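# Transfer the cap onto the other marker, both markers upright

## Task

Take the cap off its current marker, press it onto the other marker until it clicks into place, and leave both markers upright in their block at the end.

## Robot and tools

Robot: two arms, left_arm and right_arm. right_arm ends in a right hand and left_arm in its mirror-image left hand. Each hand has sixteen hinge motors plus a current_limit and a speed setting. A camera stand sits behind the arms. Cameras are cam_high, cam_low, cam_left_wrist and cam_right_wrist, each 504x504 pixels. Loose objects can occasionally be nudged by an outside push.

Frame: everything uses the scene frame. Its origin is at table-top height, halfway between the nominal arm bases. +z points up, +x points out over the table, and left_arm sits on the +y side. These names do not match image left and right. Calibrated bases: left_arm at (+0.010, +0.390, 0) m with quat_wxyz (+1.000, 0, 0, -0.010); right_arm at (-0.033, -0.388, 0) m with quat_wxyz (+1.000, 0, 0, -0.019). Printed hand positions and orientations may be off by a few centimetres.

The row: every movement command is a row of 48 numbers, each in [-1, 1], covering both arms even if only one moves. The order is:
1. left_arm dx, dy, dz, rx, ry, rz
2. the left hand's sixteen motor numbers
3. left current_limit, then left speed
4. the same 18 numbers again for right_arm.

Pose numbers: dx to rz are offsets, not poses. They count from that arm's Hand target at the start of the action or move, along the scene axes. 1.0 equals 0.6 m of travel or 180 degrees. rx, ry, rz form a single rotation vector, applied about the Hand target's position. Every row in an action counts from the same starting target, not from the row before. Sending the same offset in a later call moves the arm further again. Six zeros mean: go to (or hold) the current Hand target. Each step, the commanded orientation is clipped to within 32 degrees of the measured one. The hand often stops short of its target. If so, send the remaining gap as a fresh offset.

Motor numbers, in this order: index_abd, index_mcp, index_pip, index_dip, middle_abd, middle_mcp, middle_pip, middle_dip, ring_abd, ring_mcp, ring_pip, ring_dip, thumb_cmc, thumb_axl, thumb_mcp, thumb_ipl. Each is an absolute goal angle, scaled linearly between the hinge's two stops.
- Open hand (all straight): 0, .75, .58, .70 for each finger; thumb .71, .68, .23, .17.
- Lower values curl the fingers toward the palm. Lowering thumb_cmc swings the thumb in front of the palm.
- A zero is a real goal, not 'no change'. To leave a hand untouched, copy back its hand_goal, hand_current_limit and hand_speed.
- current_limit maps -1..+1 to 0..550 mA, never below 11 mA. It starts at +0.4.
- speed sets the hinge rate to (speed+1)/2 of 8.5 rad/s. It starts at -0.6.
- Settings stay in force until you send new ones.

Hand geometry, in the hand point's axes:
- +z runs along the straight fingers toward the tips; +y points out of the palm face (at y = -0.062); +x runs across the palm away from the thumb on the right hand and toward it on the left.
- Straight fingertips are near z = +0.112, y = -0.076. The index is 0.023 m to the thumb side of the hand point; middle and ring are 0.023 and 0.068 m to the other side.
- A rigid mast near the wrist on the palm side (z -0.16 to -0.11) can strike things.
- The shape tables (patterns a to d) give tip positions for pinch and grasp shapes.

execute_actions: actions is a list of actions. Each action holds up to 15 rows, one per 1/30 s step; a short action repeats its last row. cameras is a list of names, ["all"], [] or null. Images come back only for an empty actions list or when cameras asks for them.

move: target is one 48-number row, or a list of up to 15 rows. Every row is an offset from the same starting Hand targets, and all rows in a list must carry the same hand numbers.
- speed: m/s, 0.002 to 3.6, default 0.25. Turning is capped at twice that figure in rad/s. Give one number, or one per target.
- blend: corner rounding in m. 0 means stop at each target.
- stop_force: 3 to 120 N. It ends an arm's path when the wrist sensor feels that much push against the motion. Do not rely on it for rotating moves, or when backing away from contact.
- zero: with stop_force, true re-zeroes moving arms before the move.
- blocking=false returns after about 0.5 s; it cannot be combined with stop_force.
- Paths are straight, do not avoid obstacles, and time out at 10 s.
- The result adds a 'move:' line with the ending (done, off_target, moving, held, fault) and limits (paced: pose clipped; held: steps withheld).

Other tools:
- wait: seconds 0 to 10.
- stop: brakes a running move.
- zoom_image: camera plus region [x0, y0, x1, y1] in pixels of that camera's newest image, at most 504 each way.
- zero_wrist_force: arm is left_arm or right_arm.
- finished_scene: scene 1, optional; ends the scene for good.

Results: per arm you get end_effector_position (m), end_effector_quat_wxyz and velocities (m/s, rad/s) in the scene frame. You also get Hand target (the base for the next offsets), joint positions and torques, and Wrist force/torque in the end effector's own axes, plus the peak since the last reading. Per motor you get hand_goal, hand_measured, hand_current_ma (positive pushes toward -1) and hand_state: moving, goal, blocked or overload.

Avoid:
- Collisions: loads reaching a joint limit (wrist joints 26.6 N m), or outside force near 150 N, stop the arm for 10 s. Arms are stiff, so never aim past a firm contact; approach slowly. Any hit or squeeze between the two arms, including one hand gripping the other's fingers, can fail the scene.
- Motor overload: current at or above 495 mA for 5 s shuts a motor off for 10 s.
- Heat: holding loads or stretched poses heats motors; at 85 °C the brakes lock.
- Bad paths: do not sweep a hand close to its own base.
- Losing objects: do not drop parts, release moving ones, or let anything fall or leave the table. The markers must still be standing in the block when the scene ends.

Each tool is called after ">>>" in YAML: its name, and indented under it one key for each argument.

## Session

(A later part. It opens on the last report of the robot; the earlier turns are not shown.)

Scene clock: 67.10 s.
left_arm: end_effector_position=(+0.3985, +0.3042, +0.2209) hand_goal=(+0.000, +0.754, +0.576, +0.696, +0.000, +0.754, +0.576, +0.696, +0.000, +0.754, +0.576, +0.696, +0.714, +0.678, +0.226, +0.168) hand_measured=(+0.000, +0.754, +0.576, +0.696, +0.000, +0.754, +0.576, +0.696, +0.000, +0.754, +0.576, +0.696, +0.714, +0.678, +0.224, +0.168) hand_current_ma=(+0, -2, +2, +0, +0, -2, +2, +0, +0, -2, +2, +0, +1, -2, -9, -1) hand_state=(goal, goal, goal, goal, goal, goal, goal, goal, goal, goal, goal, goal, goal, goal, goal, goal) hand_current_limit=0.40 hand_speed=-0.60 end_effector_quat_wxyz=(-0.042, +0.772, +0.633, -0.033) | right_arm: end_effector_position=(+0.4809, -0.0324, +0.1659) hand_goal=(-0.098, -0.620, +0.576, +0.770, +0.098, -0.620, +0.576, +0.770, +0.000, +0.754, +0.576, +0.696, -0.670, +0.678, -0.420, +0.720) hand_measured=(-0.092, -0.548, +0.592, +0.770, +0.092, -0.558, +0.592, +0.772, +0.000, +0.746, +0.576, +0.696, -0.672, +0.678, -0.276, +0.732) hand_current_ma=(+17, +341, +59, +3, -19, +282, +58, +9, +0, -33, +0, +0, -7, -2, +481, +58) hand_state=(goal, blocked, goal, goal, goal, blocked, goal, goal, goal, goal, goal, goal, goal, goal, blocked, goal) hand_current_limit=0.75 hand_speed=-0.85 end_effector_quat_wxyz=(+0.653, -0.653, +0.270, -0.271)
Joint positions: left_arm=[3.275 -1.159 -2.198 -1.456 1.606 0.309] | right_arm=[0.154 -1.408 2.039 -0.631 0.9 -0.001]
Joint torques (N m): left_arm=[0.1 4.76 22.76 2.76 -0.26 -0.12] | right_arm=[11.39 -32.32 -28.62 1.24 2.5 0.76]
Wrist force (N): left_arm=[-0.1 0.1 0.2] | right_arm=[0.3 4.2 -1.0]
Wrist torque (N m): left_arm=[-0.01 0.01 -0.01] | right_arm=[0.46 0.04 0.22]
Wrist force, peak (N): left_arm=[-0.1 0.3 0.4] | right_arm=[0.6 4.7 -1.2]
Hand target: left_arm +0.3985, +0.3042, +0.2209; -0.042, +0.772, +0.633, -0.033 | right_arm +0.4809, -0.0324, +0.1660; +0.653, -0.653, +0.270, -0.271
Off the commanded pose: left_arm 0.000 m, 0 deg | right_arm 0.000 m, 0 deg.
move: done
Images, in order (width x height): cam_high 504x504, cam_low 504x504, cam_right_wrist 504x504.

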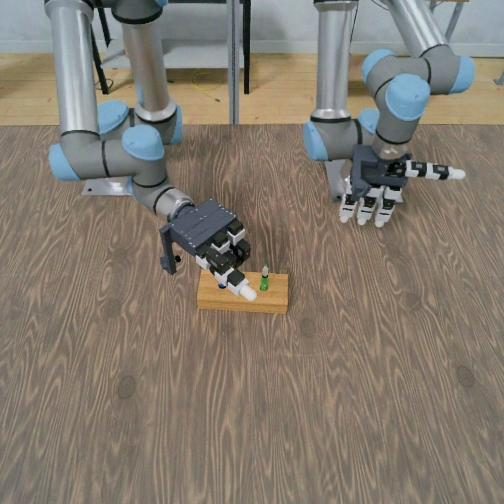

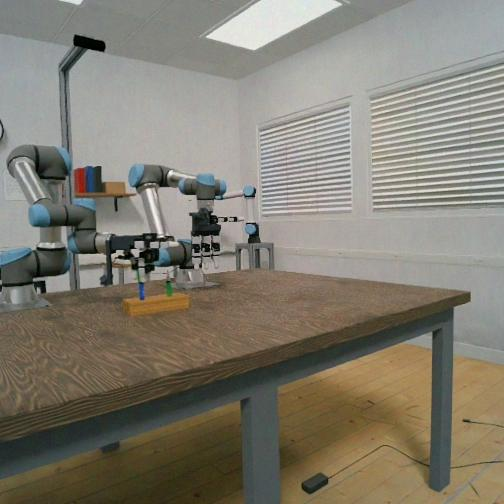

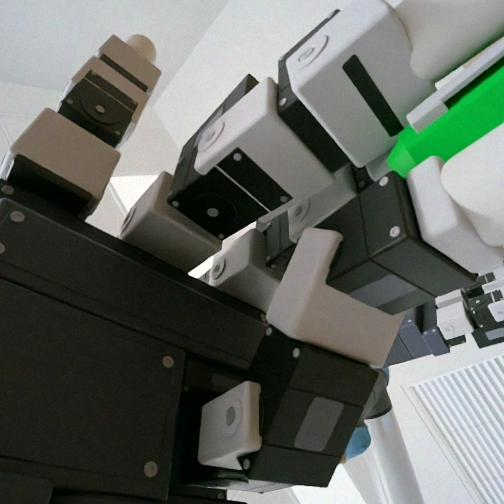

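>>> move:
  target: [-0.164,-0.257,0.0485,-0.4482,-0.0233,0.1219, -0.098,-0.342,0.576,0.70,0.098,-0.342,0.576,0.70,0,0.754,0.576,0.696,-0.67,0.678,0.226,0.168,0.4,-0.6, 0,0,0.02,0,0,0, -0.098,-0.62,0.576,0.77,0.098,-0.62,0.576,0.77,0,0.754,0.576,0.696,-0.67,0.678,-0.40,0.72,0.45,-0.85]
  speed: 0.25
  cameras: ["all"]

>>> zoom_image:
  camera: "cam_low"
  region: [110, 230, 190, 310]

>>> zoom_image:
  camera: "cam_right_wrist"
  region: [304, 0, 504, 300]

Scene clock: 90.87 s.
left_arm: end_effector_position=(+0.3001, +0.1500, +0.2500) hand_goal=(-0.098, -0.342, +0.576, +0.700, +0.098, -0.342, +0.576, +0.700, +0.000, +0.754, +0.576, +0.696, -0.670, +0.678, +0.226, +0.168) hand_measured=(-0.092, -0.336, +0.576, +0.698, +0.094, -0.336, +0.576, +0.698, +0.002, +0.754, +0.576, +0.696, -0.660, +0.678, +0.224, +0.168) hand_current_ma=(+16, +21, +2, -6, -11, +18, +2, -7, +3, -2, +2, +0, +29, -2, -9, -1) hand_state=(goal, goal, goal, goal, goal, goal, goal, goal, goal, goal, goal, goal, goal, goal, goal, goal) hand_current_limit=0.40 hand_speed=-0.60 end_effector_quat_wxyz=(+0.492, +0.492, +0.587, -0.413) | right_arm: end_effector_position=(+0.4809, -0.0324, +0.1780) hand_goal=(-0.098, -0.620, +0.576, +0.770, +0.098, -0.620, +0.576, +0.770, +0.000, +0.754, +0.576, +0.696, -0.670, +0.678, -0.400, +0.720) hand_measured=(-0.092, -0.548, +0.592, +0.770, +0.092, -0.558, +0.592, +0.772, +0.000, +0.746, +0.576, +0.696, -0.672, +0.678, -0.276, +0.732) hand_current_ma=(+17, +341, +59, +3, -19, +282, +58, +9, +0, -33, +0, +0, -7, -2, +399, +58) hand_state=(goal, blocked, goal, goal, goal, blocked, goal, goal, goal, goal, goal, goal, goal, goal, blocked, goal) hand_current_limit=0.45 hand_speed=-0.85 end_effector_quat_wxyz=(+0.653, -0.653, +0.270, -0.271)
Joint positions: left_arm=[3.835 -0.734 -2.513 -2.682 0.527 1.261] | right_arm=[0.154 -1.427 2.024 -0.597 0.9 -0.001]
Joint torques (N m): left_arm=[5.66 -20.98 13.12 -2.15 -1.75 1.7] | right_arm=[8.04 -32.7 -28.42 1.15 1.81 0.82]
Wrist force (N): left_arm=[-2.7 -0.5 4.0] | right_arm=[0.5 3.8 -0.9]
Wrist torque (N m): left_arm=[-0.56 -0.09 -0.66] | right_arm=[0.40 0.02 0.26]
Wrist force, peak (N): left_arm=[-3.1 -0.6 4.1] | right_arm=[1.0 4.7 -0.8]
Hand target: left_arm +0.3001, +0.1500, +0.2500; +0.492, +0.492, +0.587, -0.413 | right_arm +0.4809, -0.0324, +0.1780; +0.653, -0.653, +0.270, -0.271
Off the commanded pose: left_arm 0.000 m, 0 deg | right_arm 0.000 m, 0 deg.
move: done

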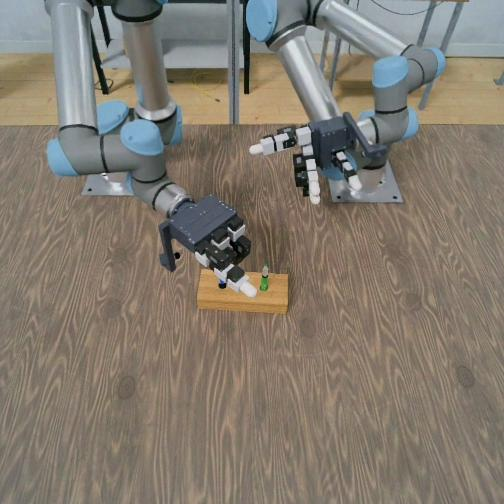

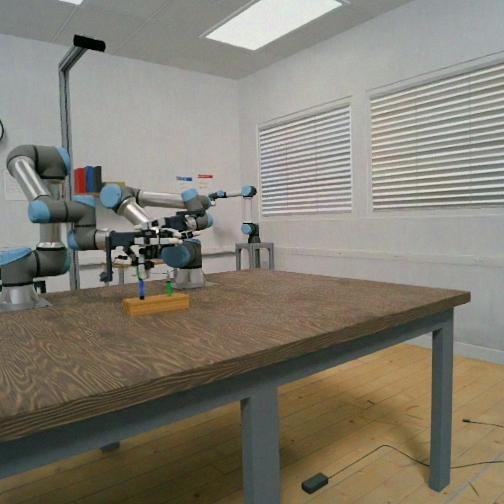

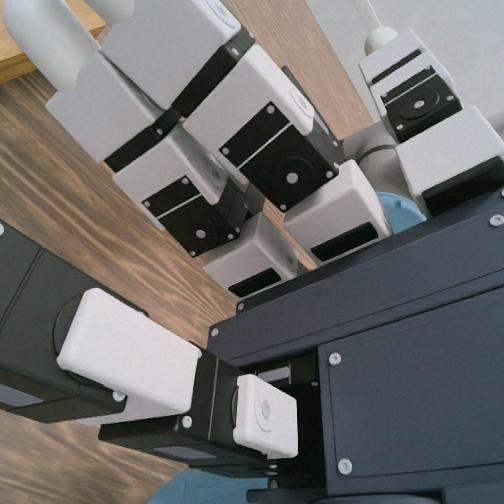

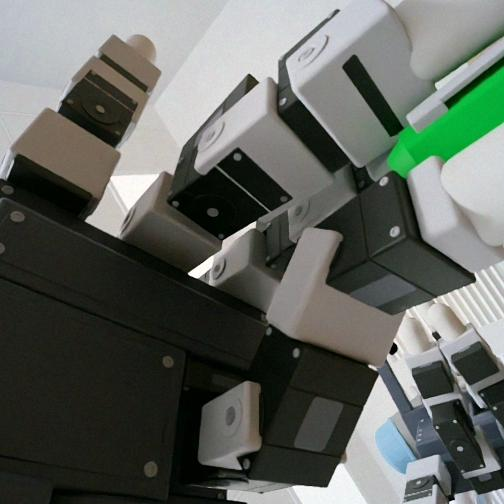

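Scaled by 6.300.

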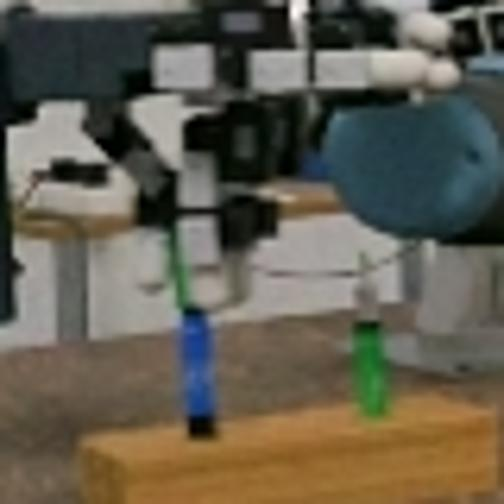

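Scaled by 1.680.

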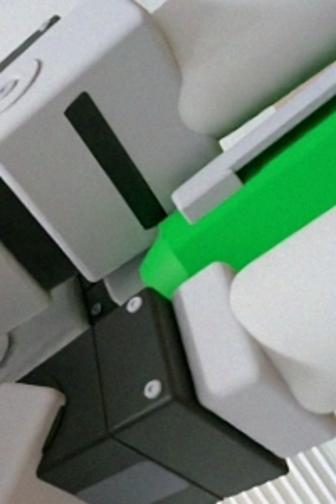

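>>> move:
  target:
    - [-0.0168,-0.0833,-0.2952,0,0,0, -0.098,-0.342,0.576,0.70,0.098,-0.342,0.576,0.70,0,0.754,0.576,0.696,-0.67,0.678,0.226,0.168,0.4,-0.6, 0,0,0,0,0,0, -0.098,-0.62,0.576,0.77,0.098,-0.62,0.576,0.77,0,0.754,0.576,0.696,-0.67,0.678,-0.40,0.72,0.45,-0.85]
    - [0.0165,-0.35,-0.2952,0,0,0, -0.098,-0.342,0.576,0.70,0.098,-0.342,0.576,0.70,0,0.754,0.576,0.696,-0.67,0.678,0.226,0.168,0.4,-0.6, 0,0,0,0,0,0, -0.098,-0.62,0.576,0.77,0.098,-0.62,0.576,0.77,0,0.754,0.576,0.696,-0.67,0.678,-0.40,0.72,0.45,-0.85]
  speed: 0.2
  blend: 0.03
  cameras: ["all"]

>>> zoom_image:
  camera: "cam_low"
  region: [90, 220, 200, 330]

>>> zoom_image:
  camera: "cam_high"
  region: [150, 170, 310, 330]

Scene clock: 99.30 s.
left_arm: end_effector_position=(+0.2943, +0.1417, +0.2132) hand_goal=(-0.098, -0.342, +0.576, +0.700, +0.098, -0.342, +0.576, +0.700, +0.000, +0.754, +0.576, +0.696, -0.670, +0.678, +0.226, +0.168) hand_measured=(-0.090, -0.336, +0.576, +0.698, +0.096, -0.338, +0.576, +0.698, +0.002, +0.754, +0.576, +0.696, -0.660, +0.678, +0.224, +0.168) hand_current_ma=(+20, +18, +2, -6, -7, +14, +2, -7, +6, -2, +2, +0, +32, -2, -9, -1) hand_state=(goal, goal, goal, goal, goal, goal, goal, goal, goal, goal, goal, goal, goal, goal, goal, goal) hand_current_limit=0.40 hand_speed=-0.60 end_effector_quat_wxyz=(+0.493, +0.491, +0.586, -0.414) | right_arm: end_effector_position=(+0.4809, -0.0324, +0.1780) hand_goal=(-0.098, -0.620, +0.576, +0.770, +0.098, -0.620, +0.576, +0.770, +0.000, +0.754, +0.576, +0.696, -0.670, +0.678, -0.400, +0.720) hand_measured=(-0.092, -0.548, +0.592, +0.770, +0.092, -0.558, +0.592, +0.772, +0.000, +0.746, +0.576, +0.696, -0.672, +0.678, -0.276, +0.732) hand_current_ma=(+17, +341, +59, +3, -19, +282, +58, +9, +0, -33, +0, +0, -7, -2, +399, +58) hand_state=(goal, blocked, goal, goal, goal, blocked, goal, goal, goal, goal, goal, goal, goal, goal, blocked, goal) hand_current_limit=0.45 hand_speed=-0.85 end_effector_quat_wxyz=(+0.653, -0.653, +0.270, -0.271)
Joint positions: left_arm=[3.809 -0.729 -2.612 -2.58 0.502 1.249] | right_arm=[0.154 -1.427 2.024 -0.597 0.9 -0.001]
Joint torques (N m): left_arm=[7.22 0 29.69 -1.87 1.09 1.62] | right_arm=[7.3 -33.29 -29.25 1.36 1.78 -0.74]
Wrist force (N): left_arm=[-2.3 -0.7 4.0] | right_arm=[0.7 4.3 -1.0]
Wrist torque (N m): left_arm=[-0.56 -0.13 -0.65] | right_arm=[0.48 -0.01 0.28]
Wrist force, peak (N): left_arm=[1.9 -1.8 5.5] | right_arm=[0.5 4.7 -0.9]
Hand target: left_arm +0.2943, +0.1417, +0.2132; +0.493, +0.491, +0.586, -0.414 (not the last commanded pose) | right_arm +0.4809, -0.0324, +0.1780; +0.653, -0.653, +0.270, -0.271
Off the commanded pose: left_arm 0.246 m, 0 deg | right_arm 0.000 m, 0 deg.
move: held (left_arm; a check stopped the path); path passed 0 of 2 targets; limits=held
pose unreachable (left arm): on one or more control steps of this call, first in action 0 (counted from 0), this arm could not follow its commanded pose, so it was not sent that pose on those steps. It may still have moved: this result reports where it is.
cause: moving toward the commanded pose would bring two parts of the arm too close to each other (joints 3 (elbow) to 6 (wrist 3) lie between them).

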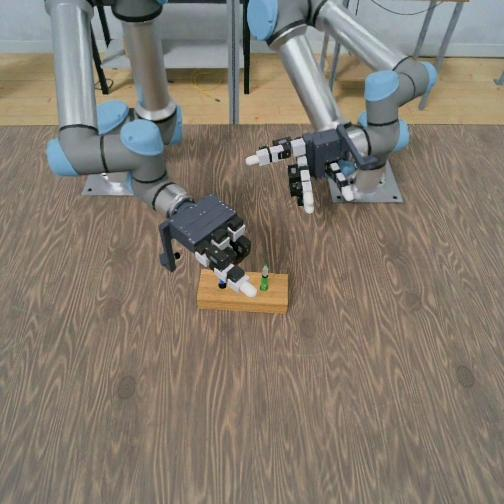

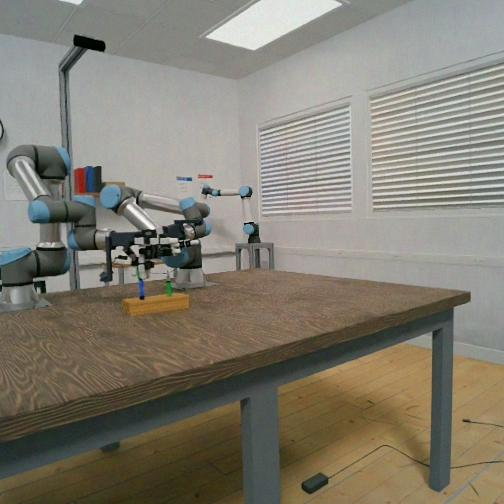

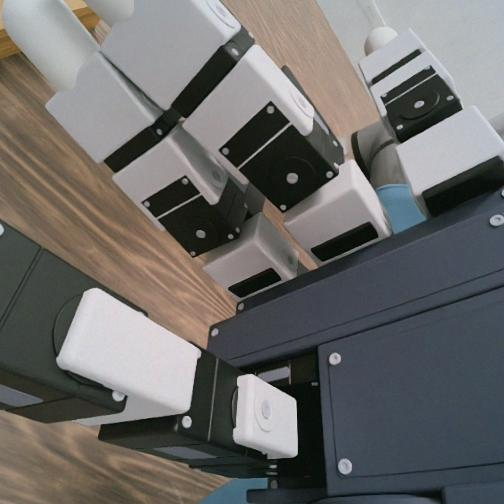

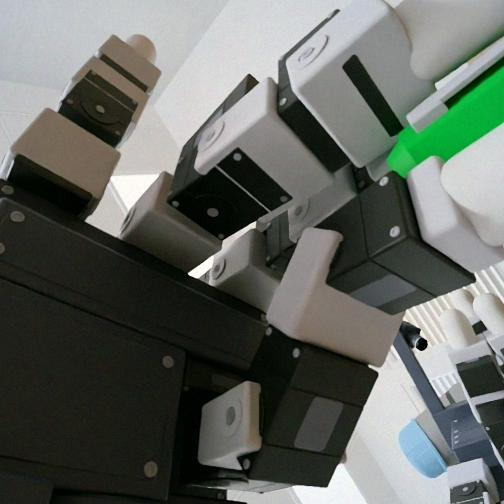

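Scaled by 4.582.

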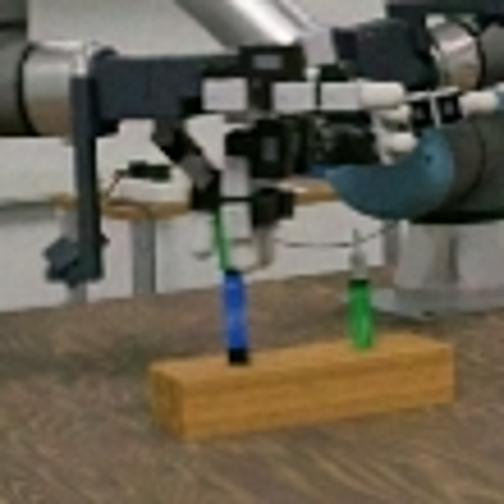

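Scaled by 3.150.

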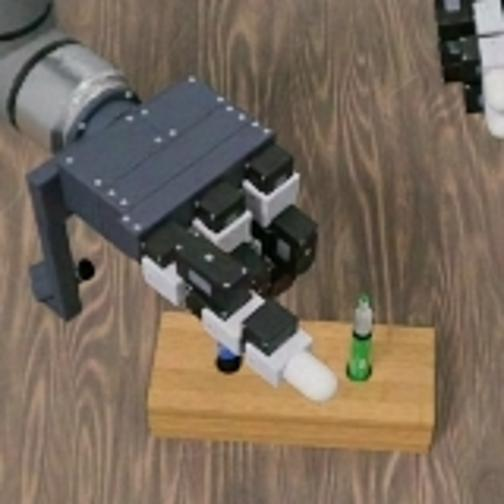

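>>> move:
  target:
    - [0.0095,-0.2028,-0.022,0,0,0, -0.098,-0.342,0.576,0.70,0.098,-0.342,0.576,0.70,0,0.754,0.576,0.696,-0.67,0.678,0.226,0.168,0.4,-0.6, 0,0,0,0,0,0, -0.098,-0.62,0.576,0.77,0.098,-0.62,0.576,0.77,0,0.754,0.576,0.696,-0.67,0.678,-0.40,0.72,0.45,-0.85]
    - [0.0262,-0.3362,-0.2338,0,0,0, -0.098,-0.342,0.576,0.70,0.098,-0.342,0.576,0.70,0,0.754,0.576,0.696,-0.67,0.678,0.226,0.168,0.4,-0.6, 0,0,0,0,0,0, -0.098,-0.62,0.576,0.77,0.098,-0.62,0.576,0.77,0,0.754,0.576,0.696,-0.67,0.678,-0.40,0.72,0.45,-0.85]
  speed: 0.2
  blend: 0.03
  cameras: ["all"]

>>> zoom_image:
  camera: "cam_low"
  region: [90, 220, 200, 330]

>>> zoom_image:
  camera: "cam_high"
  region: [150, 170, 310, 330]

Scene clock: 104.43 s.
left_arm: end_effector_position=(+0.3100, -0.0600, +0.0730) hand_goal=(-0.098, -0.342, +0.576, +0.700, +0.098, -0.342, +0.576, +0.700, +0.000, +0.754, +0.576, +0.696, -0.670, +0.678, +0.226, +0.168) hand_measured=(-0.090, -0.340, +0.576, +0.698, +0.096, -0.340, +0.576, +0.698, +0.002, +0.754, +0.576, +0.696, -0.660, +0.678, +0.224, +0.168) hand_current_ma=(+20, +7, +2, -6, -7, +4, +2, -7, +6, -2, +2, +0, +32, -2, -7, -1) hand_state=(goal, goal, goal, goal, goal, goal, goal, goal, goal, goal, goal, goal, goal, goal, goal, goal) hand_current_limit=0.40 hand_speed=-0.60 end_effector_quat_wxyz=(+0.493, +0.491, +0.586, -0.414) | right_arm: end_effector_position=(+0.4809, -0.0324, +0.1780) hand_goal=(-0.098, -0.620, +0.576, +0.770, +0.098, -0.620, +0.576, +0.770, +0.000, +0.754, +0.576, +0.696, -0.670, +0.678, -0.400, +0.720) hand_measured=(-0.092, -0.548, +0.592, +0.770, +0.092, -0.558, +0.592, +0.772, +0.000, +0.746, +0.576, +0.696, -0.672, +0.678, -0.276, +0.732) hand_current_ma=(+17, +341, +59, +3, -19, +282, +58, +9, +0, -33, +0, +0, -7, -2, +399, +58) hand_state=(goal, blocked, goal, goal, goal, blocked, goal, goal, goal, goal, goal, goal, goal, goal, blocked, goal) hand_current_limit=0.45 hand_speed=-0.85 end_effector_quat_wxyz=(+0.653, -0.653, +0.270, -0.271)
Joint positions: left_arm=[2.671 -1.83 -2.374 -2.352 -0.683 1.784] | right_arm=[0.154 -1.427 2.024 -0.597 0.9 -0.001]
Joint torques (N m): left_arm=[-5.88 30.63 19.46 -1.54 -1.35 1.48] | right_arm=[6.04 -33 -28.71 1.05 1.71 -0.91]
Wrist force (N): left_arm=[-2.6 -0.3 3.7] | right_arm=[0.5 4.2 -0.9]
Wrist torque (N m): left_arm=[-0.54 -0.11 -0.71] | right_arm=[0.46 0.03 0.25]
Wrist force, peak (N): left_arm=[-1.7 -0.3 5.3] | right_arm=[0.8 4.5 -0.9]
Hand target: left_arm +0.3100, -0.0600, +0.0730; +0.493, +0.491, +0.586, -0.414 | right_arm +0.4809, -0.0324, +0.1780; +0.653, -0.653, +0.270, -0.271
Off the commanded pose: left_arm 0.000 m, 0 deg | right_arm 0.000 m, 0 deg.
move: done

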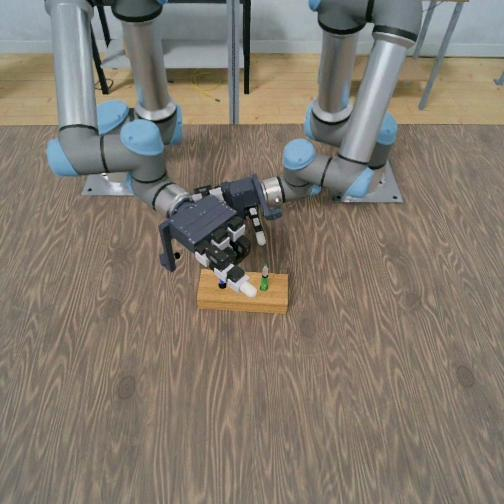

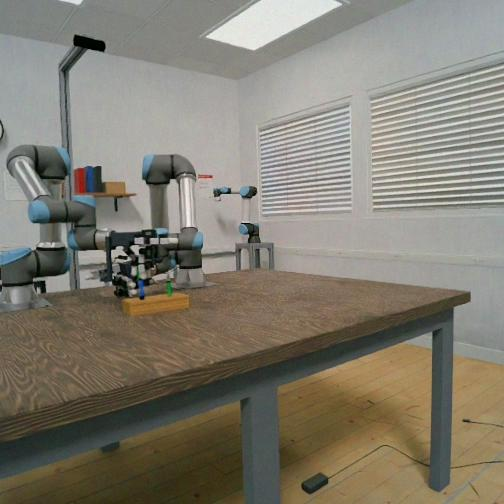

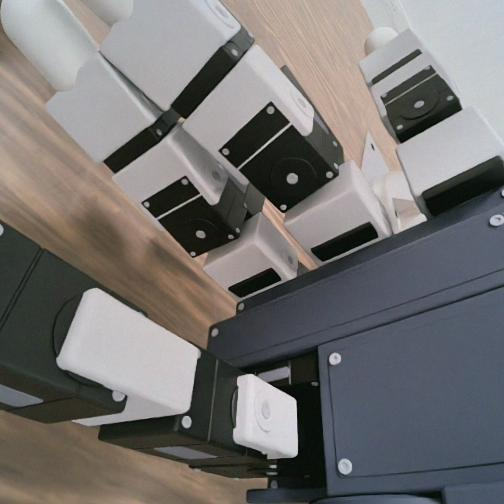

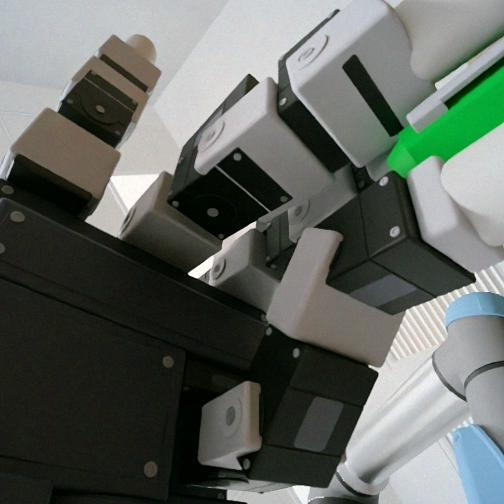

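Scaled by 4.582.

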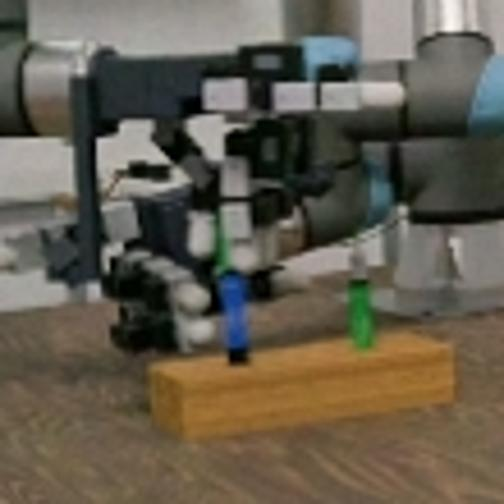

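Scaled by 3.150.

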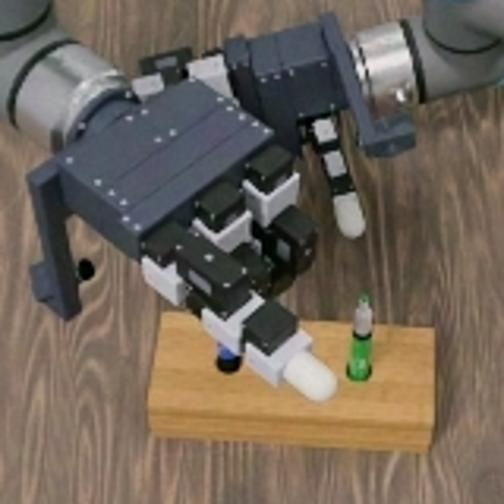

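>>> move:
  target: [0.076,-0.065,0.0067,0,0,0, -0.098,-0.342,0.576,0.70,0.098,-0.342,0.576,0.70,0,0.754,0.576,0.696,-0.67,0.678,0.226,0.168,0.4,-0.6, 0,0,0,0,0,0, -0.098,-0.62,0.576,0.77,0.098,-0.62,0.576,0.77,0,0.754,0.576,0.696,-0.67,0.678,-0.40,0.72,0.45,-0.85]
  speed: 0.1
  cameras: ["all"]

>>> zoom_image:
  camera: "cam_low"
  region: [110, 240, 180, 310]

>>> zoom_image:
  camera: "cam_high"
  region: [170, 190, 290, 310]

>>> zoom_image:
  camera: "cam_left_wrist"
  region: [0, 0, 300, 300]

Scene clock: 107.93 s.
left_arm: end_effector_position=(+0.3555, -0.0989, +0.0770) hand_goal=(-0.098, -0.342, +0.576, +0.700, +0.098, -0.342, +0.576, +0.700, +0.000, +0.754, +0.576, +0.696, -0.670, +0.678, +0.226, +0.168) hand_measured=(-0.090, -0.340, +0.576, +0.698, +0.096, -0.340, +0.576, +0.698, +0.002, +0.754, +0.576, +0.696, -0.660, +0.678, +0.224, +0.168) hand_current_ma=(+20, +7, +2, -6, -7, +4, +2, -7, +6, -2, +2, +0, +32, -2, -7, -1) hand_state=(goal, goal, goal, goal, goal, goal, goal, goal, goal, goal, goal, goal, goal, goal, goal, goal) hand_current_limit=0.40 hand_speed=-0.60 end_effector_quat_wxyz=(+0.493, +0.491, +0.586, -0.414) | right_arm: end_effector_position=(+0.4809, -0.0324, +0.1780) hand_goal=(-0.098, -0.620, +0.576, +0.770, +0.098, -0.620, +0.576, +0.770, +0.000, +0.754, +0.576, +0.696, -0.670, +0.678, -0.400, +0.720) hand_measured=(-0.092, -0.548, +0.592, +0.770, +0.092, -0.558, +0.592, +0.772, +0.000, +0.746, +0.576, +0.696, -0.672, +0.678, -0.276, +0.732) hand_current_ma=(+17, +341, +59, +3, -19, +282, +58, +9, +0, -33, +0, +0, -7, -2, +399, +58) hand_state=(goal, blocked, goal, goal, goal, blocked, goal, goal, goal, goal, goal, goal, goal, goal, blocked, goal) hand_current_limit=0.45 hand_speed=-0.85 end_effector_quat_wxyz=(+0.653, -0.653, +0.270, -0.271)
Joint positions: left_arm=[2.633 -1.921 -2.206 -2.418 -0.72 1.768] | right_arm=[0.154 -1.427 2.024 -0.597 0.9 -0.001]
Joint torques (N m): left_arm=[-5.78 15.4 21.82 -1.45 -1.38 -1.11] | right_arm=[6.33 -32.99 -29.36 1.3 1.49 -1.1]
Wrist force (N): left_arm=[-2.5 -0.4 3.8] | right_arm=[0.7 4.4 -0.8]
Wrist torque (N m): left_arm=[-0.55 -0.06 -0.57] | right_arm=[0.45 -0.01 0.28]
Wrist force, peak (N): left_arm=[-2.8 0.0 4.0] | right_arm=[0.7 4.7 -0.9]
Hand target: left_arm +0.3556, -0.0990, +0.0770; +0.493, +0.491, +0.586, -0.414 | right_arm +0.4809, -0.0324, +0.1780; +0.653, -0.653, +0.270, -0.271
Off the commanded pose: left_arm 0.000 m, 0 deg | right_arm 0.000 m, 0 deg.
move: done

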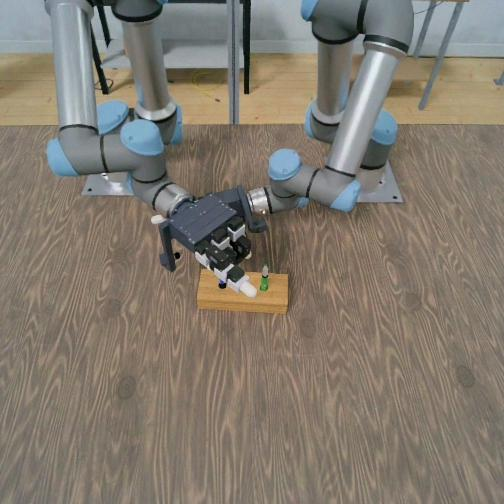

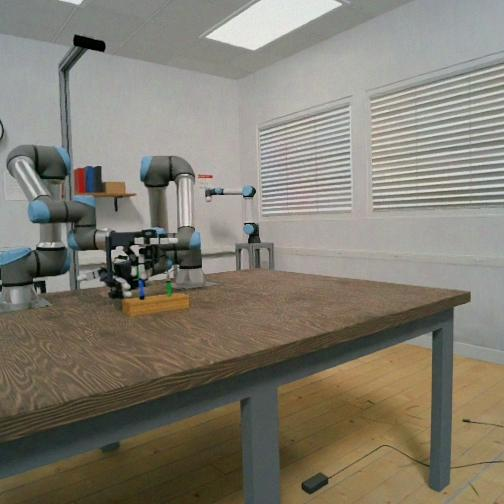

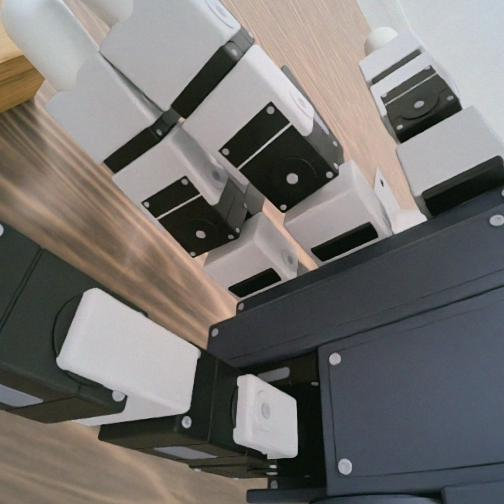

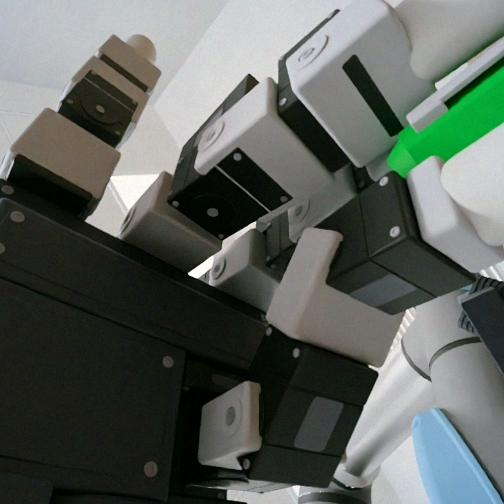

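Scaled by 7.200.

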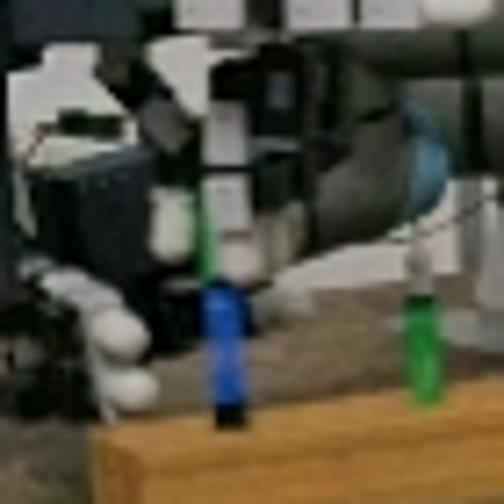

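Scaled by 4.200.

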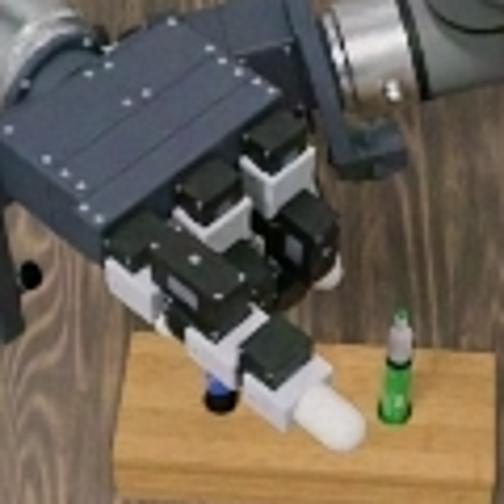

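Scaled by 1.680.

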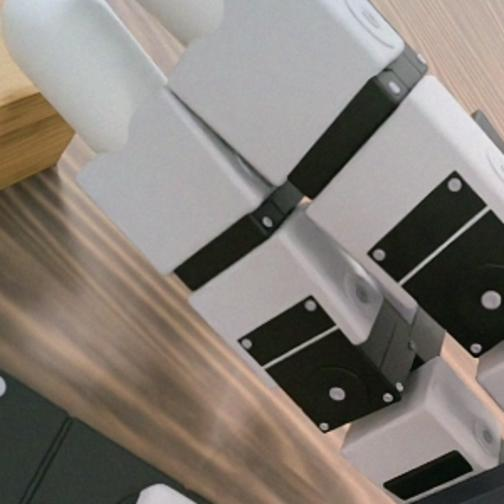

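>>> move:
  target: [-0.0153,-0.001,0.0158,-0.0525,-0.0145,0.0551, -0.14,0.411,-0.037,0.333,0.14,0.411,-0.037,0.333,0,0.95,-0.95,-0.9,-0.67,0.678,0.0,0.0054,0.4,-0.6, 0,0,0,0,0,0, -0.098,-0.62,0.576,0.77,0.098,-0.62,0.576,0.77,0,0.754,0.576,0.696,-0.67,0.678,-0.40,0.72,0.45,-0.85]
  speed: 0.1
  cameras: ["all"]

>>> zoom_image:
  camera: "cam_low"
  region: [110, 240, 180, 310]

>>> zoom_image:
  camera: "cam_high"
  region: [170, 190, 290, 310]

>>> zoom_image:
  camera: "cam_left_wrist"
  region: [0, 0, 300, 300]

Scene clock: 134.37 s.
left_arm: end_effector_position=(+0.3464, -0.0996, +0.0865) hand_goal=(-0.140, +0.412, -0.036, +0.334, +0.140, +0.412, -0.036, +0.334, +0.000, +0.950, -0.950, -0.900, -0.670, +0.678, +0.000, +0.006) hand_measured=(-0.108, +0.410, -0.034, +0.336, +0.124, +0.410, -0.034, +0.336, +0.002, +0.944, -0.900, -0.776, -0.660, +0.678, +0.002, +0.008) hand_current_ma=(+101, -6, +5, +6, -48, -4, +7, +7, +6, -17, +194, +385, +32, -1, +4, +6) hand_state=(blocked, goal, goal, goal, goal, goal, goal, goal, goal, goal, blocked, blocked, goal, goal, goal, goal) hand_current_limit=0.40 hand_speed=-0.60 end_effector_quat_wxyz=(+0.579, +0.406, +0.579, -0.406) | right_arm: end_effector_position=(+0.4809, -0.0324, +0.1780) hand_goal=(-0.098, -0.620, +0.576, +0.770, +0.098, -0.620, +0.576, +0.770, +0.000, +0.754, +0.576, +0.696, -0.670, +0.678, -0.400, +0.720) hand_measured=(-0.092, -0.548, +0.592, +0.770, +0.092, -0.558, +0.592, +0.772, +0.000, +0.746, +0.576, +0.696, -0.672, +0.678, -0.276, +0.732) hand_current_ma=(+17, +341, +59, +3, -19, +282, +58, +9, +0, -33, +0, +0, -7, -2, +399, +58) hand_state=(goal, blocked, goal, goal, goal, blocked, goal, goal, goal, goal, goal, goal, goal, goal, blocked, goal) hand_current_limit=0.45 hand_speed=-0.85 end_effector_quat_wxyz=(+0.653, -0.653, +0.270, -0.271)
Joint positions: left_arm=[2.512 -1.933 -2.317 -2.034 -0.998 1.572] | right_arm=[0.154 -1.427 2.024 -0.597 0.9 -0.001]
Joint torques (N m): left_arm=[-5.32 14.63 3.48 3.53 -1.66 -1.13] | right_arm=[5.63 -32.95 -27.87 1.09 1.27 -1.08]
Wrist force (N): left_arm=[-2.6 -0.4 3.9] | right_arm=[0.8 4.2 -0.9]
Wrist torque (N m): left_arm=[-0.60 -0.08 -0.53] | right_arm=[0.45 -0.01 0.28]
Wrist force, peak (N): left_arm=[-2.7 -0.1 4.3] | right_arm=[0.6 4.6 -1.4]
Hand target: left_arm +0.3464, -0.0996, +0.0865; +0.579, +0.406, +0.579, -0.406 | right_arm +0.4809, -0.0324, +0.1780; +0.653, -0.653, +0.270, -0.271
Off the commanded pose: left_arm 0.000 m, 0 deg | right_arm 0.000 m, 0 deg.
move: done

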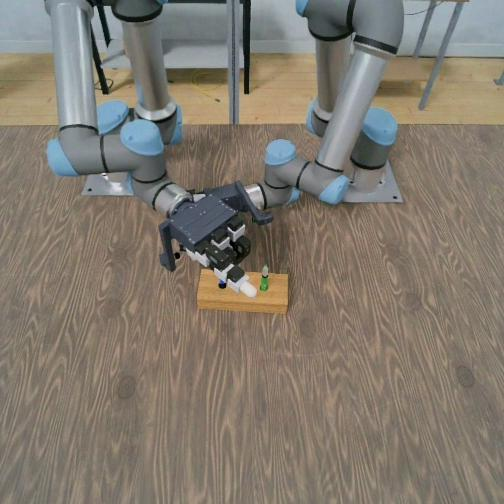

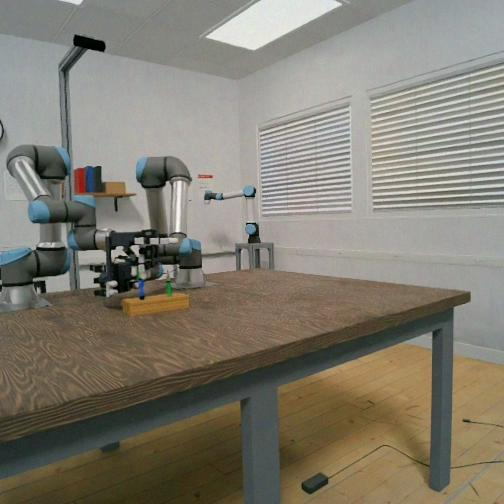

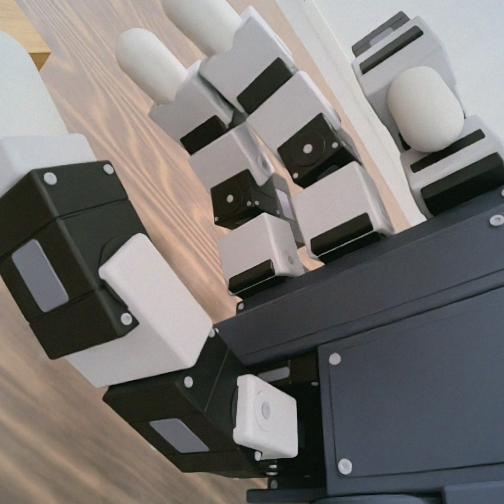

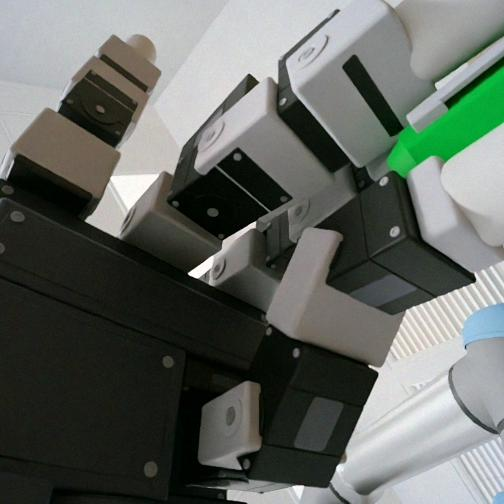

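Scaled by 7.200.

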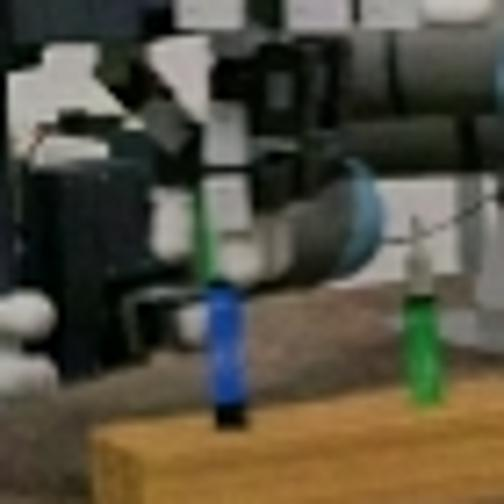

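Scaled by 4.200.

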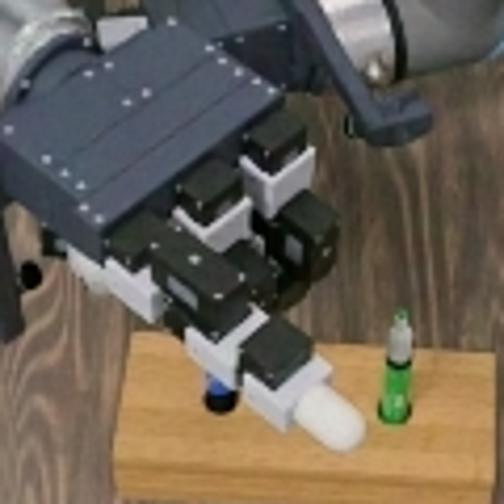

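Scaled by 1.680.

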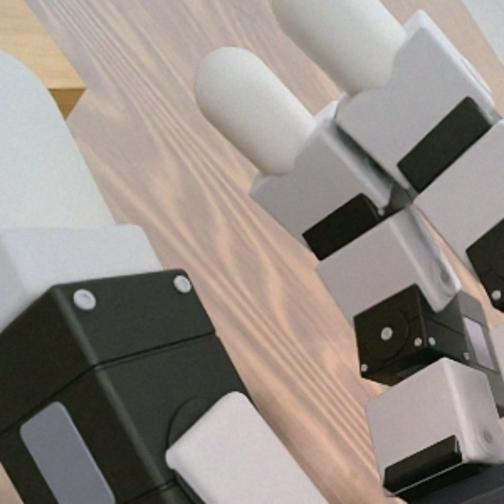

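>>> move:
  target: [0.141,0.044,0,0,0,0, -0.108,0.411,-0.037,0.333,0.122,0.411,-0.037,0.333,0,0.95,-0.89,-0.76,-0.66,0.678,0.0,0.0054,0.4,-0.6, 0,0,0,0,0,0, -0.098,-0.62,0.576,0.77,0.098,-0.62,0.576,0.77,0,0.754,0.576,0.696,-0.67,0.678,-0.40,0.72,0.45,-0.85]
  speed: 0.08
  cameras: ["all"]

>>> zoom_image:
  camera: "cam_low"
  region: [110, 240, 180, 310]

>>> zoom_image:
  camera: "cam_high"
  region: [170, 190, 290, 310]

>>> zoom_image:
  camera: "cam_left_wrist"
  region: [0, 0, 300, 300]

Scene clock: 137.73 s.
left_arm: end_effector_position=(+0.4309, -0.0732, +0.0865) hand_goal=(-0.108, +0.412, -0.036, +0.334, +0.122, +0.412, -0.036, +0.334, +0.000, +0.950, -0.890, -0.760, -0.660, +0.678, +0.000, +0.006) hand_measured=(-0.102, +0.410, -0.034, +0.336, +0.122, +0.410, -0.034, +0.336, +0.002, +0.948, -0.886, -0.760, -0.654, +0.678, +0.002, +0.008) hand_current_ma=(+16, -6, +5, +6, +1, -4, +7, +7, +6, -7, +9, +0, +20, -1, +4, +6) hand_state=(goal, goal, goal, goal, goal, goal, goal, goal, goal, goal, goal, goal, goal, goal, goal, goal) hand_current_limit=0.40 hand_speed=-0.60 end_effector_quat_wxyz=(+0.579, +0.406, +0.579, -0.406) | right_arm: end_effector_position=(+0.4809, -0.0324, +0.1780) hand_goal=(-0.098, -0.620, +0.576, +0.770, +0.098, -0.620, +0.576, +0.770, +0.000, +0.754, +0.576, +0.696, -0.670, +0.678, -0.400, +0.720) hand_measured=(-0.092, -0.548, +0.592, +0.770, +0.092, -0.558, +0.592, +0.772, +0.000, +0.746, +0.576, +0.696, -0.672, +0.678, -0.276, +0.732) hand_current_ma=(+17, +341, +59, +3, -19, +282, +58, +9, +0, -33, +0, +0, -7, -2, +399, +58) hand_state=(goal, blocked, goal, goal, goal, blocked, goal, goal, goal, goal, goal, goal, goal, goal, blocked, goal) hand_current_limit=0.45 hand_speed=-0.85 end_effector_quat_wxyz=(+0.653, -0.653, +0.270, -0.271)
Joint positions: left_arm=[2.707 -1.979 -2.231 -2.074 -0.802 1.572] | right_arm=[0.154 -1.427 2.024 -0.597 0.9 -0.001]
Joint torques (N m): left_arm=[6.97 16.76 19.78 -0.77 1.62 1.28] | right_arm=[5.49 -33.16 -29.33 1.05 1.24 -0.86]
Wrist force (N): left_arm=[-2.6 0.0 4.1] | right_arm=[0.8 4.2 -1.0]
Wrist torque (N m): left_arm=[-0.59 -0.02 -0.58] | right_arm=[0.46 -0.01 0.28]
Wrist force, peak (N): left_arm=[-3.2 -0.2 4.1] | right_arm=[0.7 4.6 -1.1]
Hand target: left_arm +0.4310, -0.0732, +0.0865; +0.579, +0.406, +0.579, -0.406 | right_arm +0.4809, -0.0324, +0.1780; +0.653, -0.653, +0.270, -0.271
Off the commanded pose: left_arm 0.000 m, 0 deg | right_arm 0.000 m, 0 deg.
move: done

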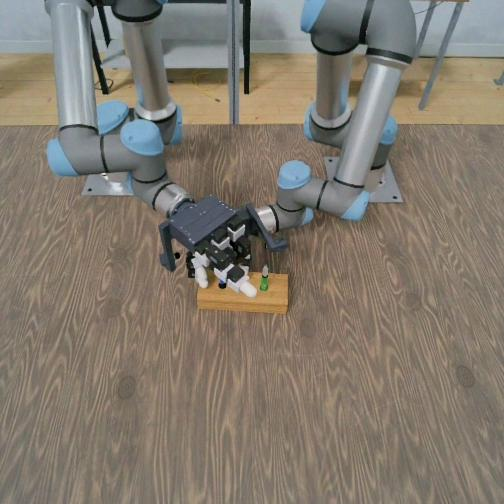

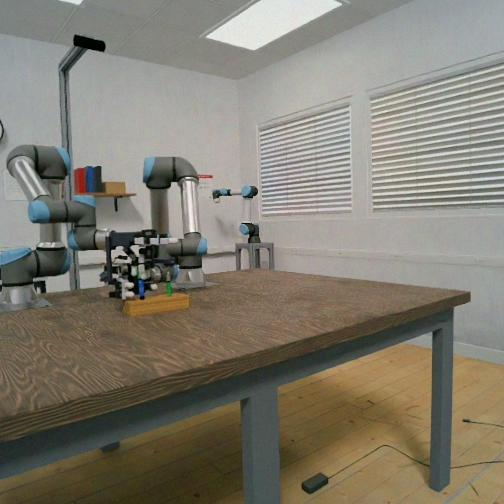

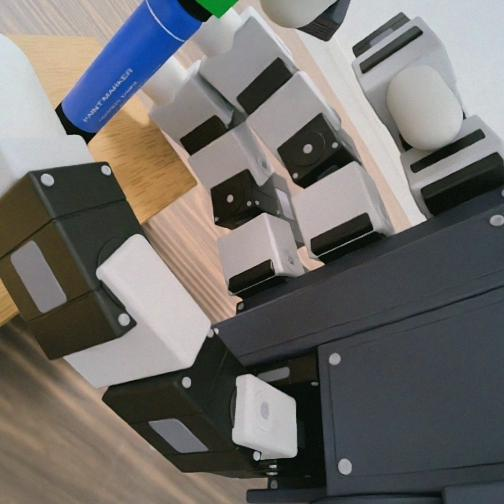

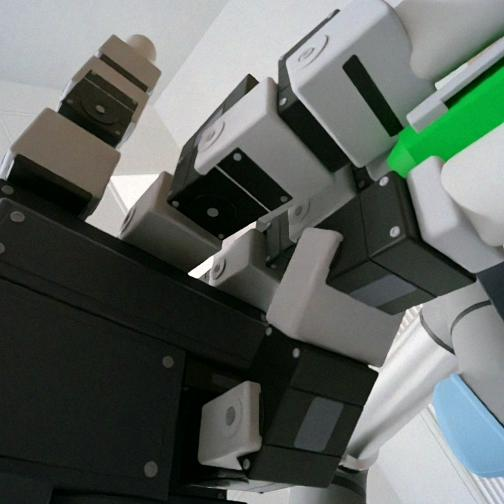

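Scaled by 7.200.

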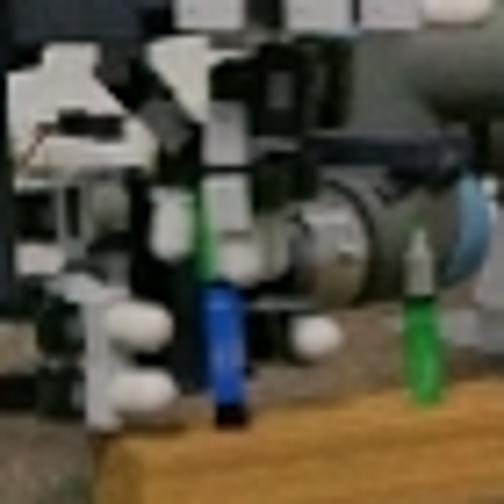

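Scaled by 4.200.

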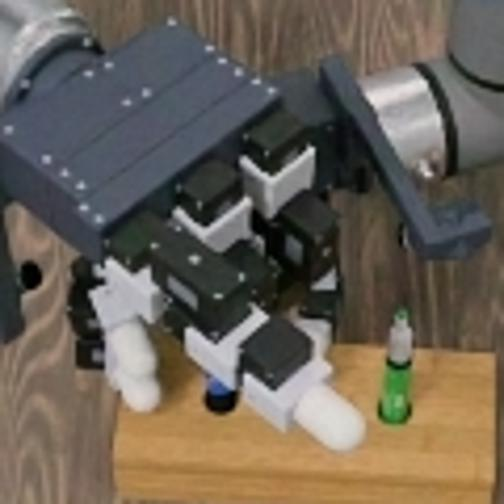

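Scaled by 1.680.

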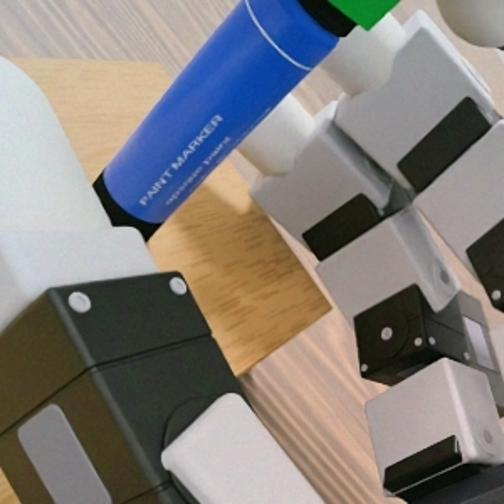

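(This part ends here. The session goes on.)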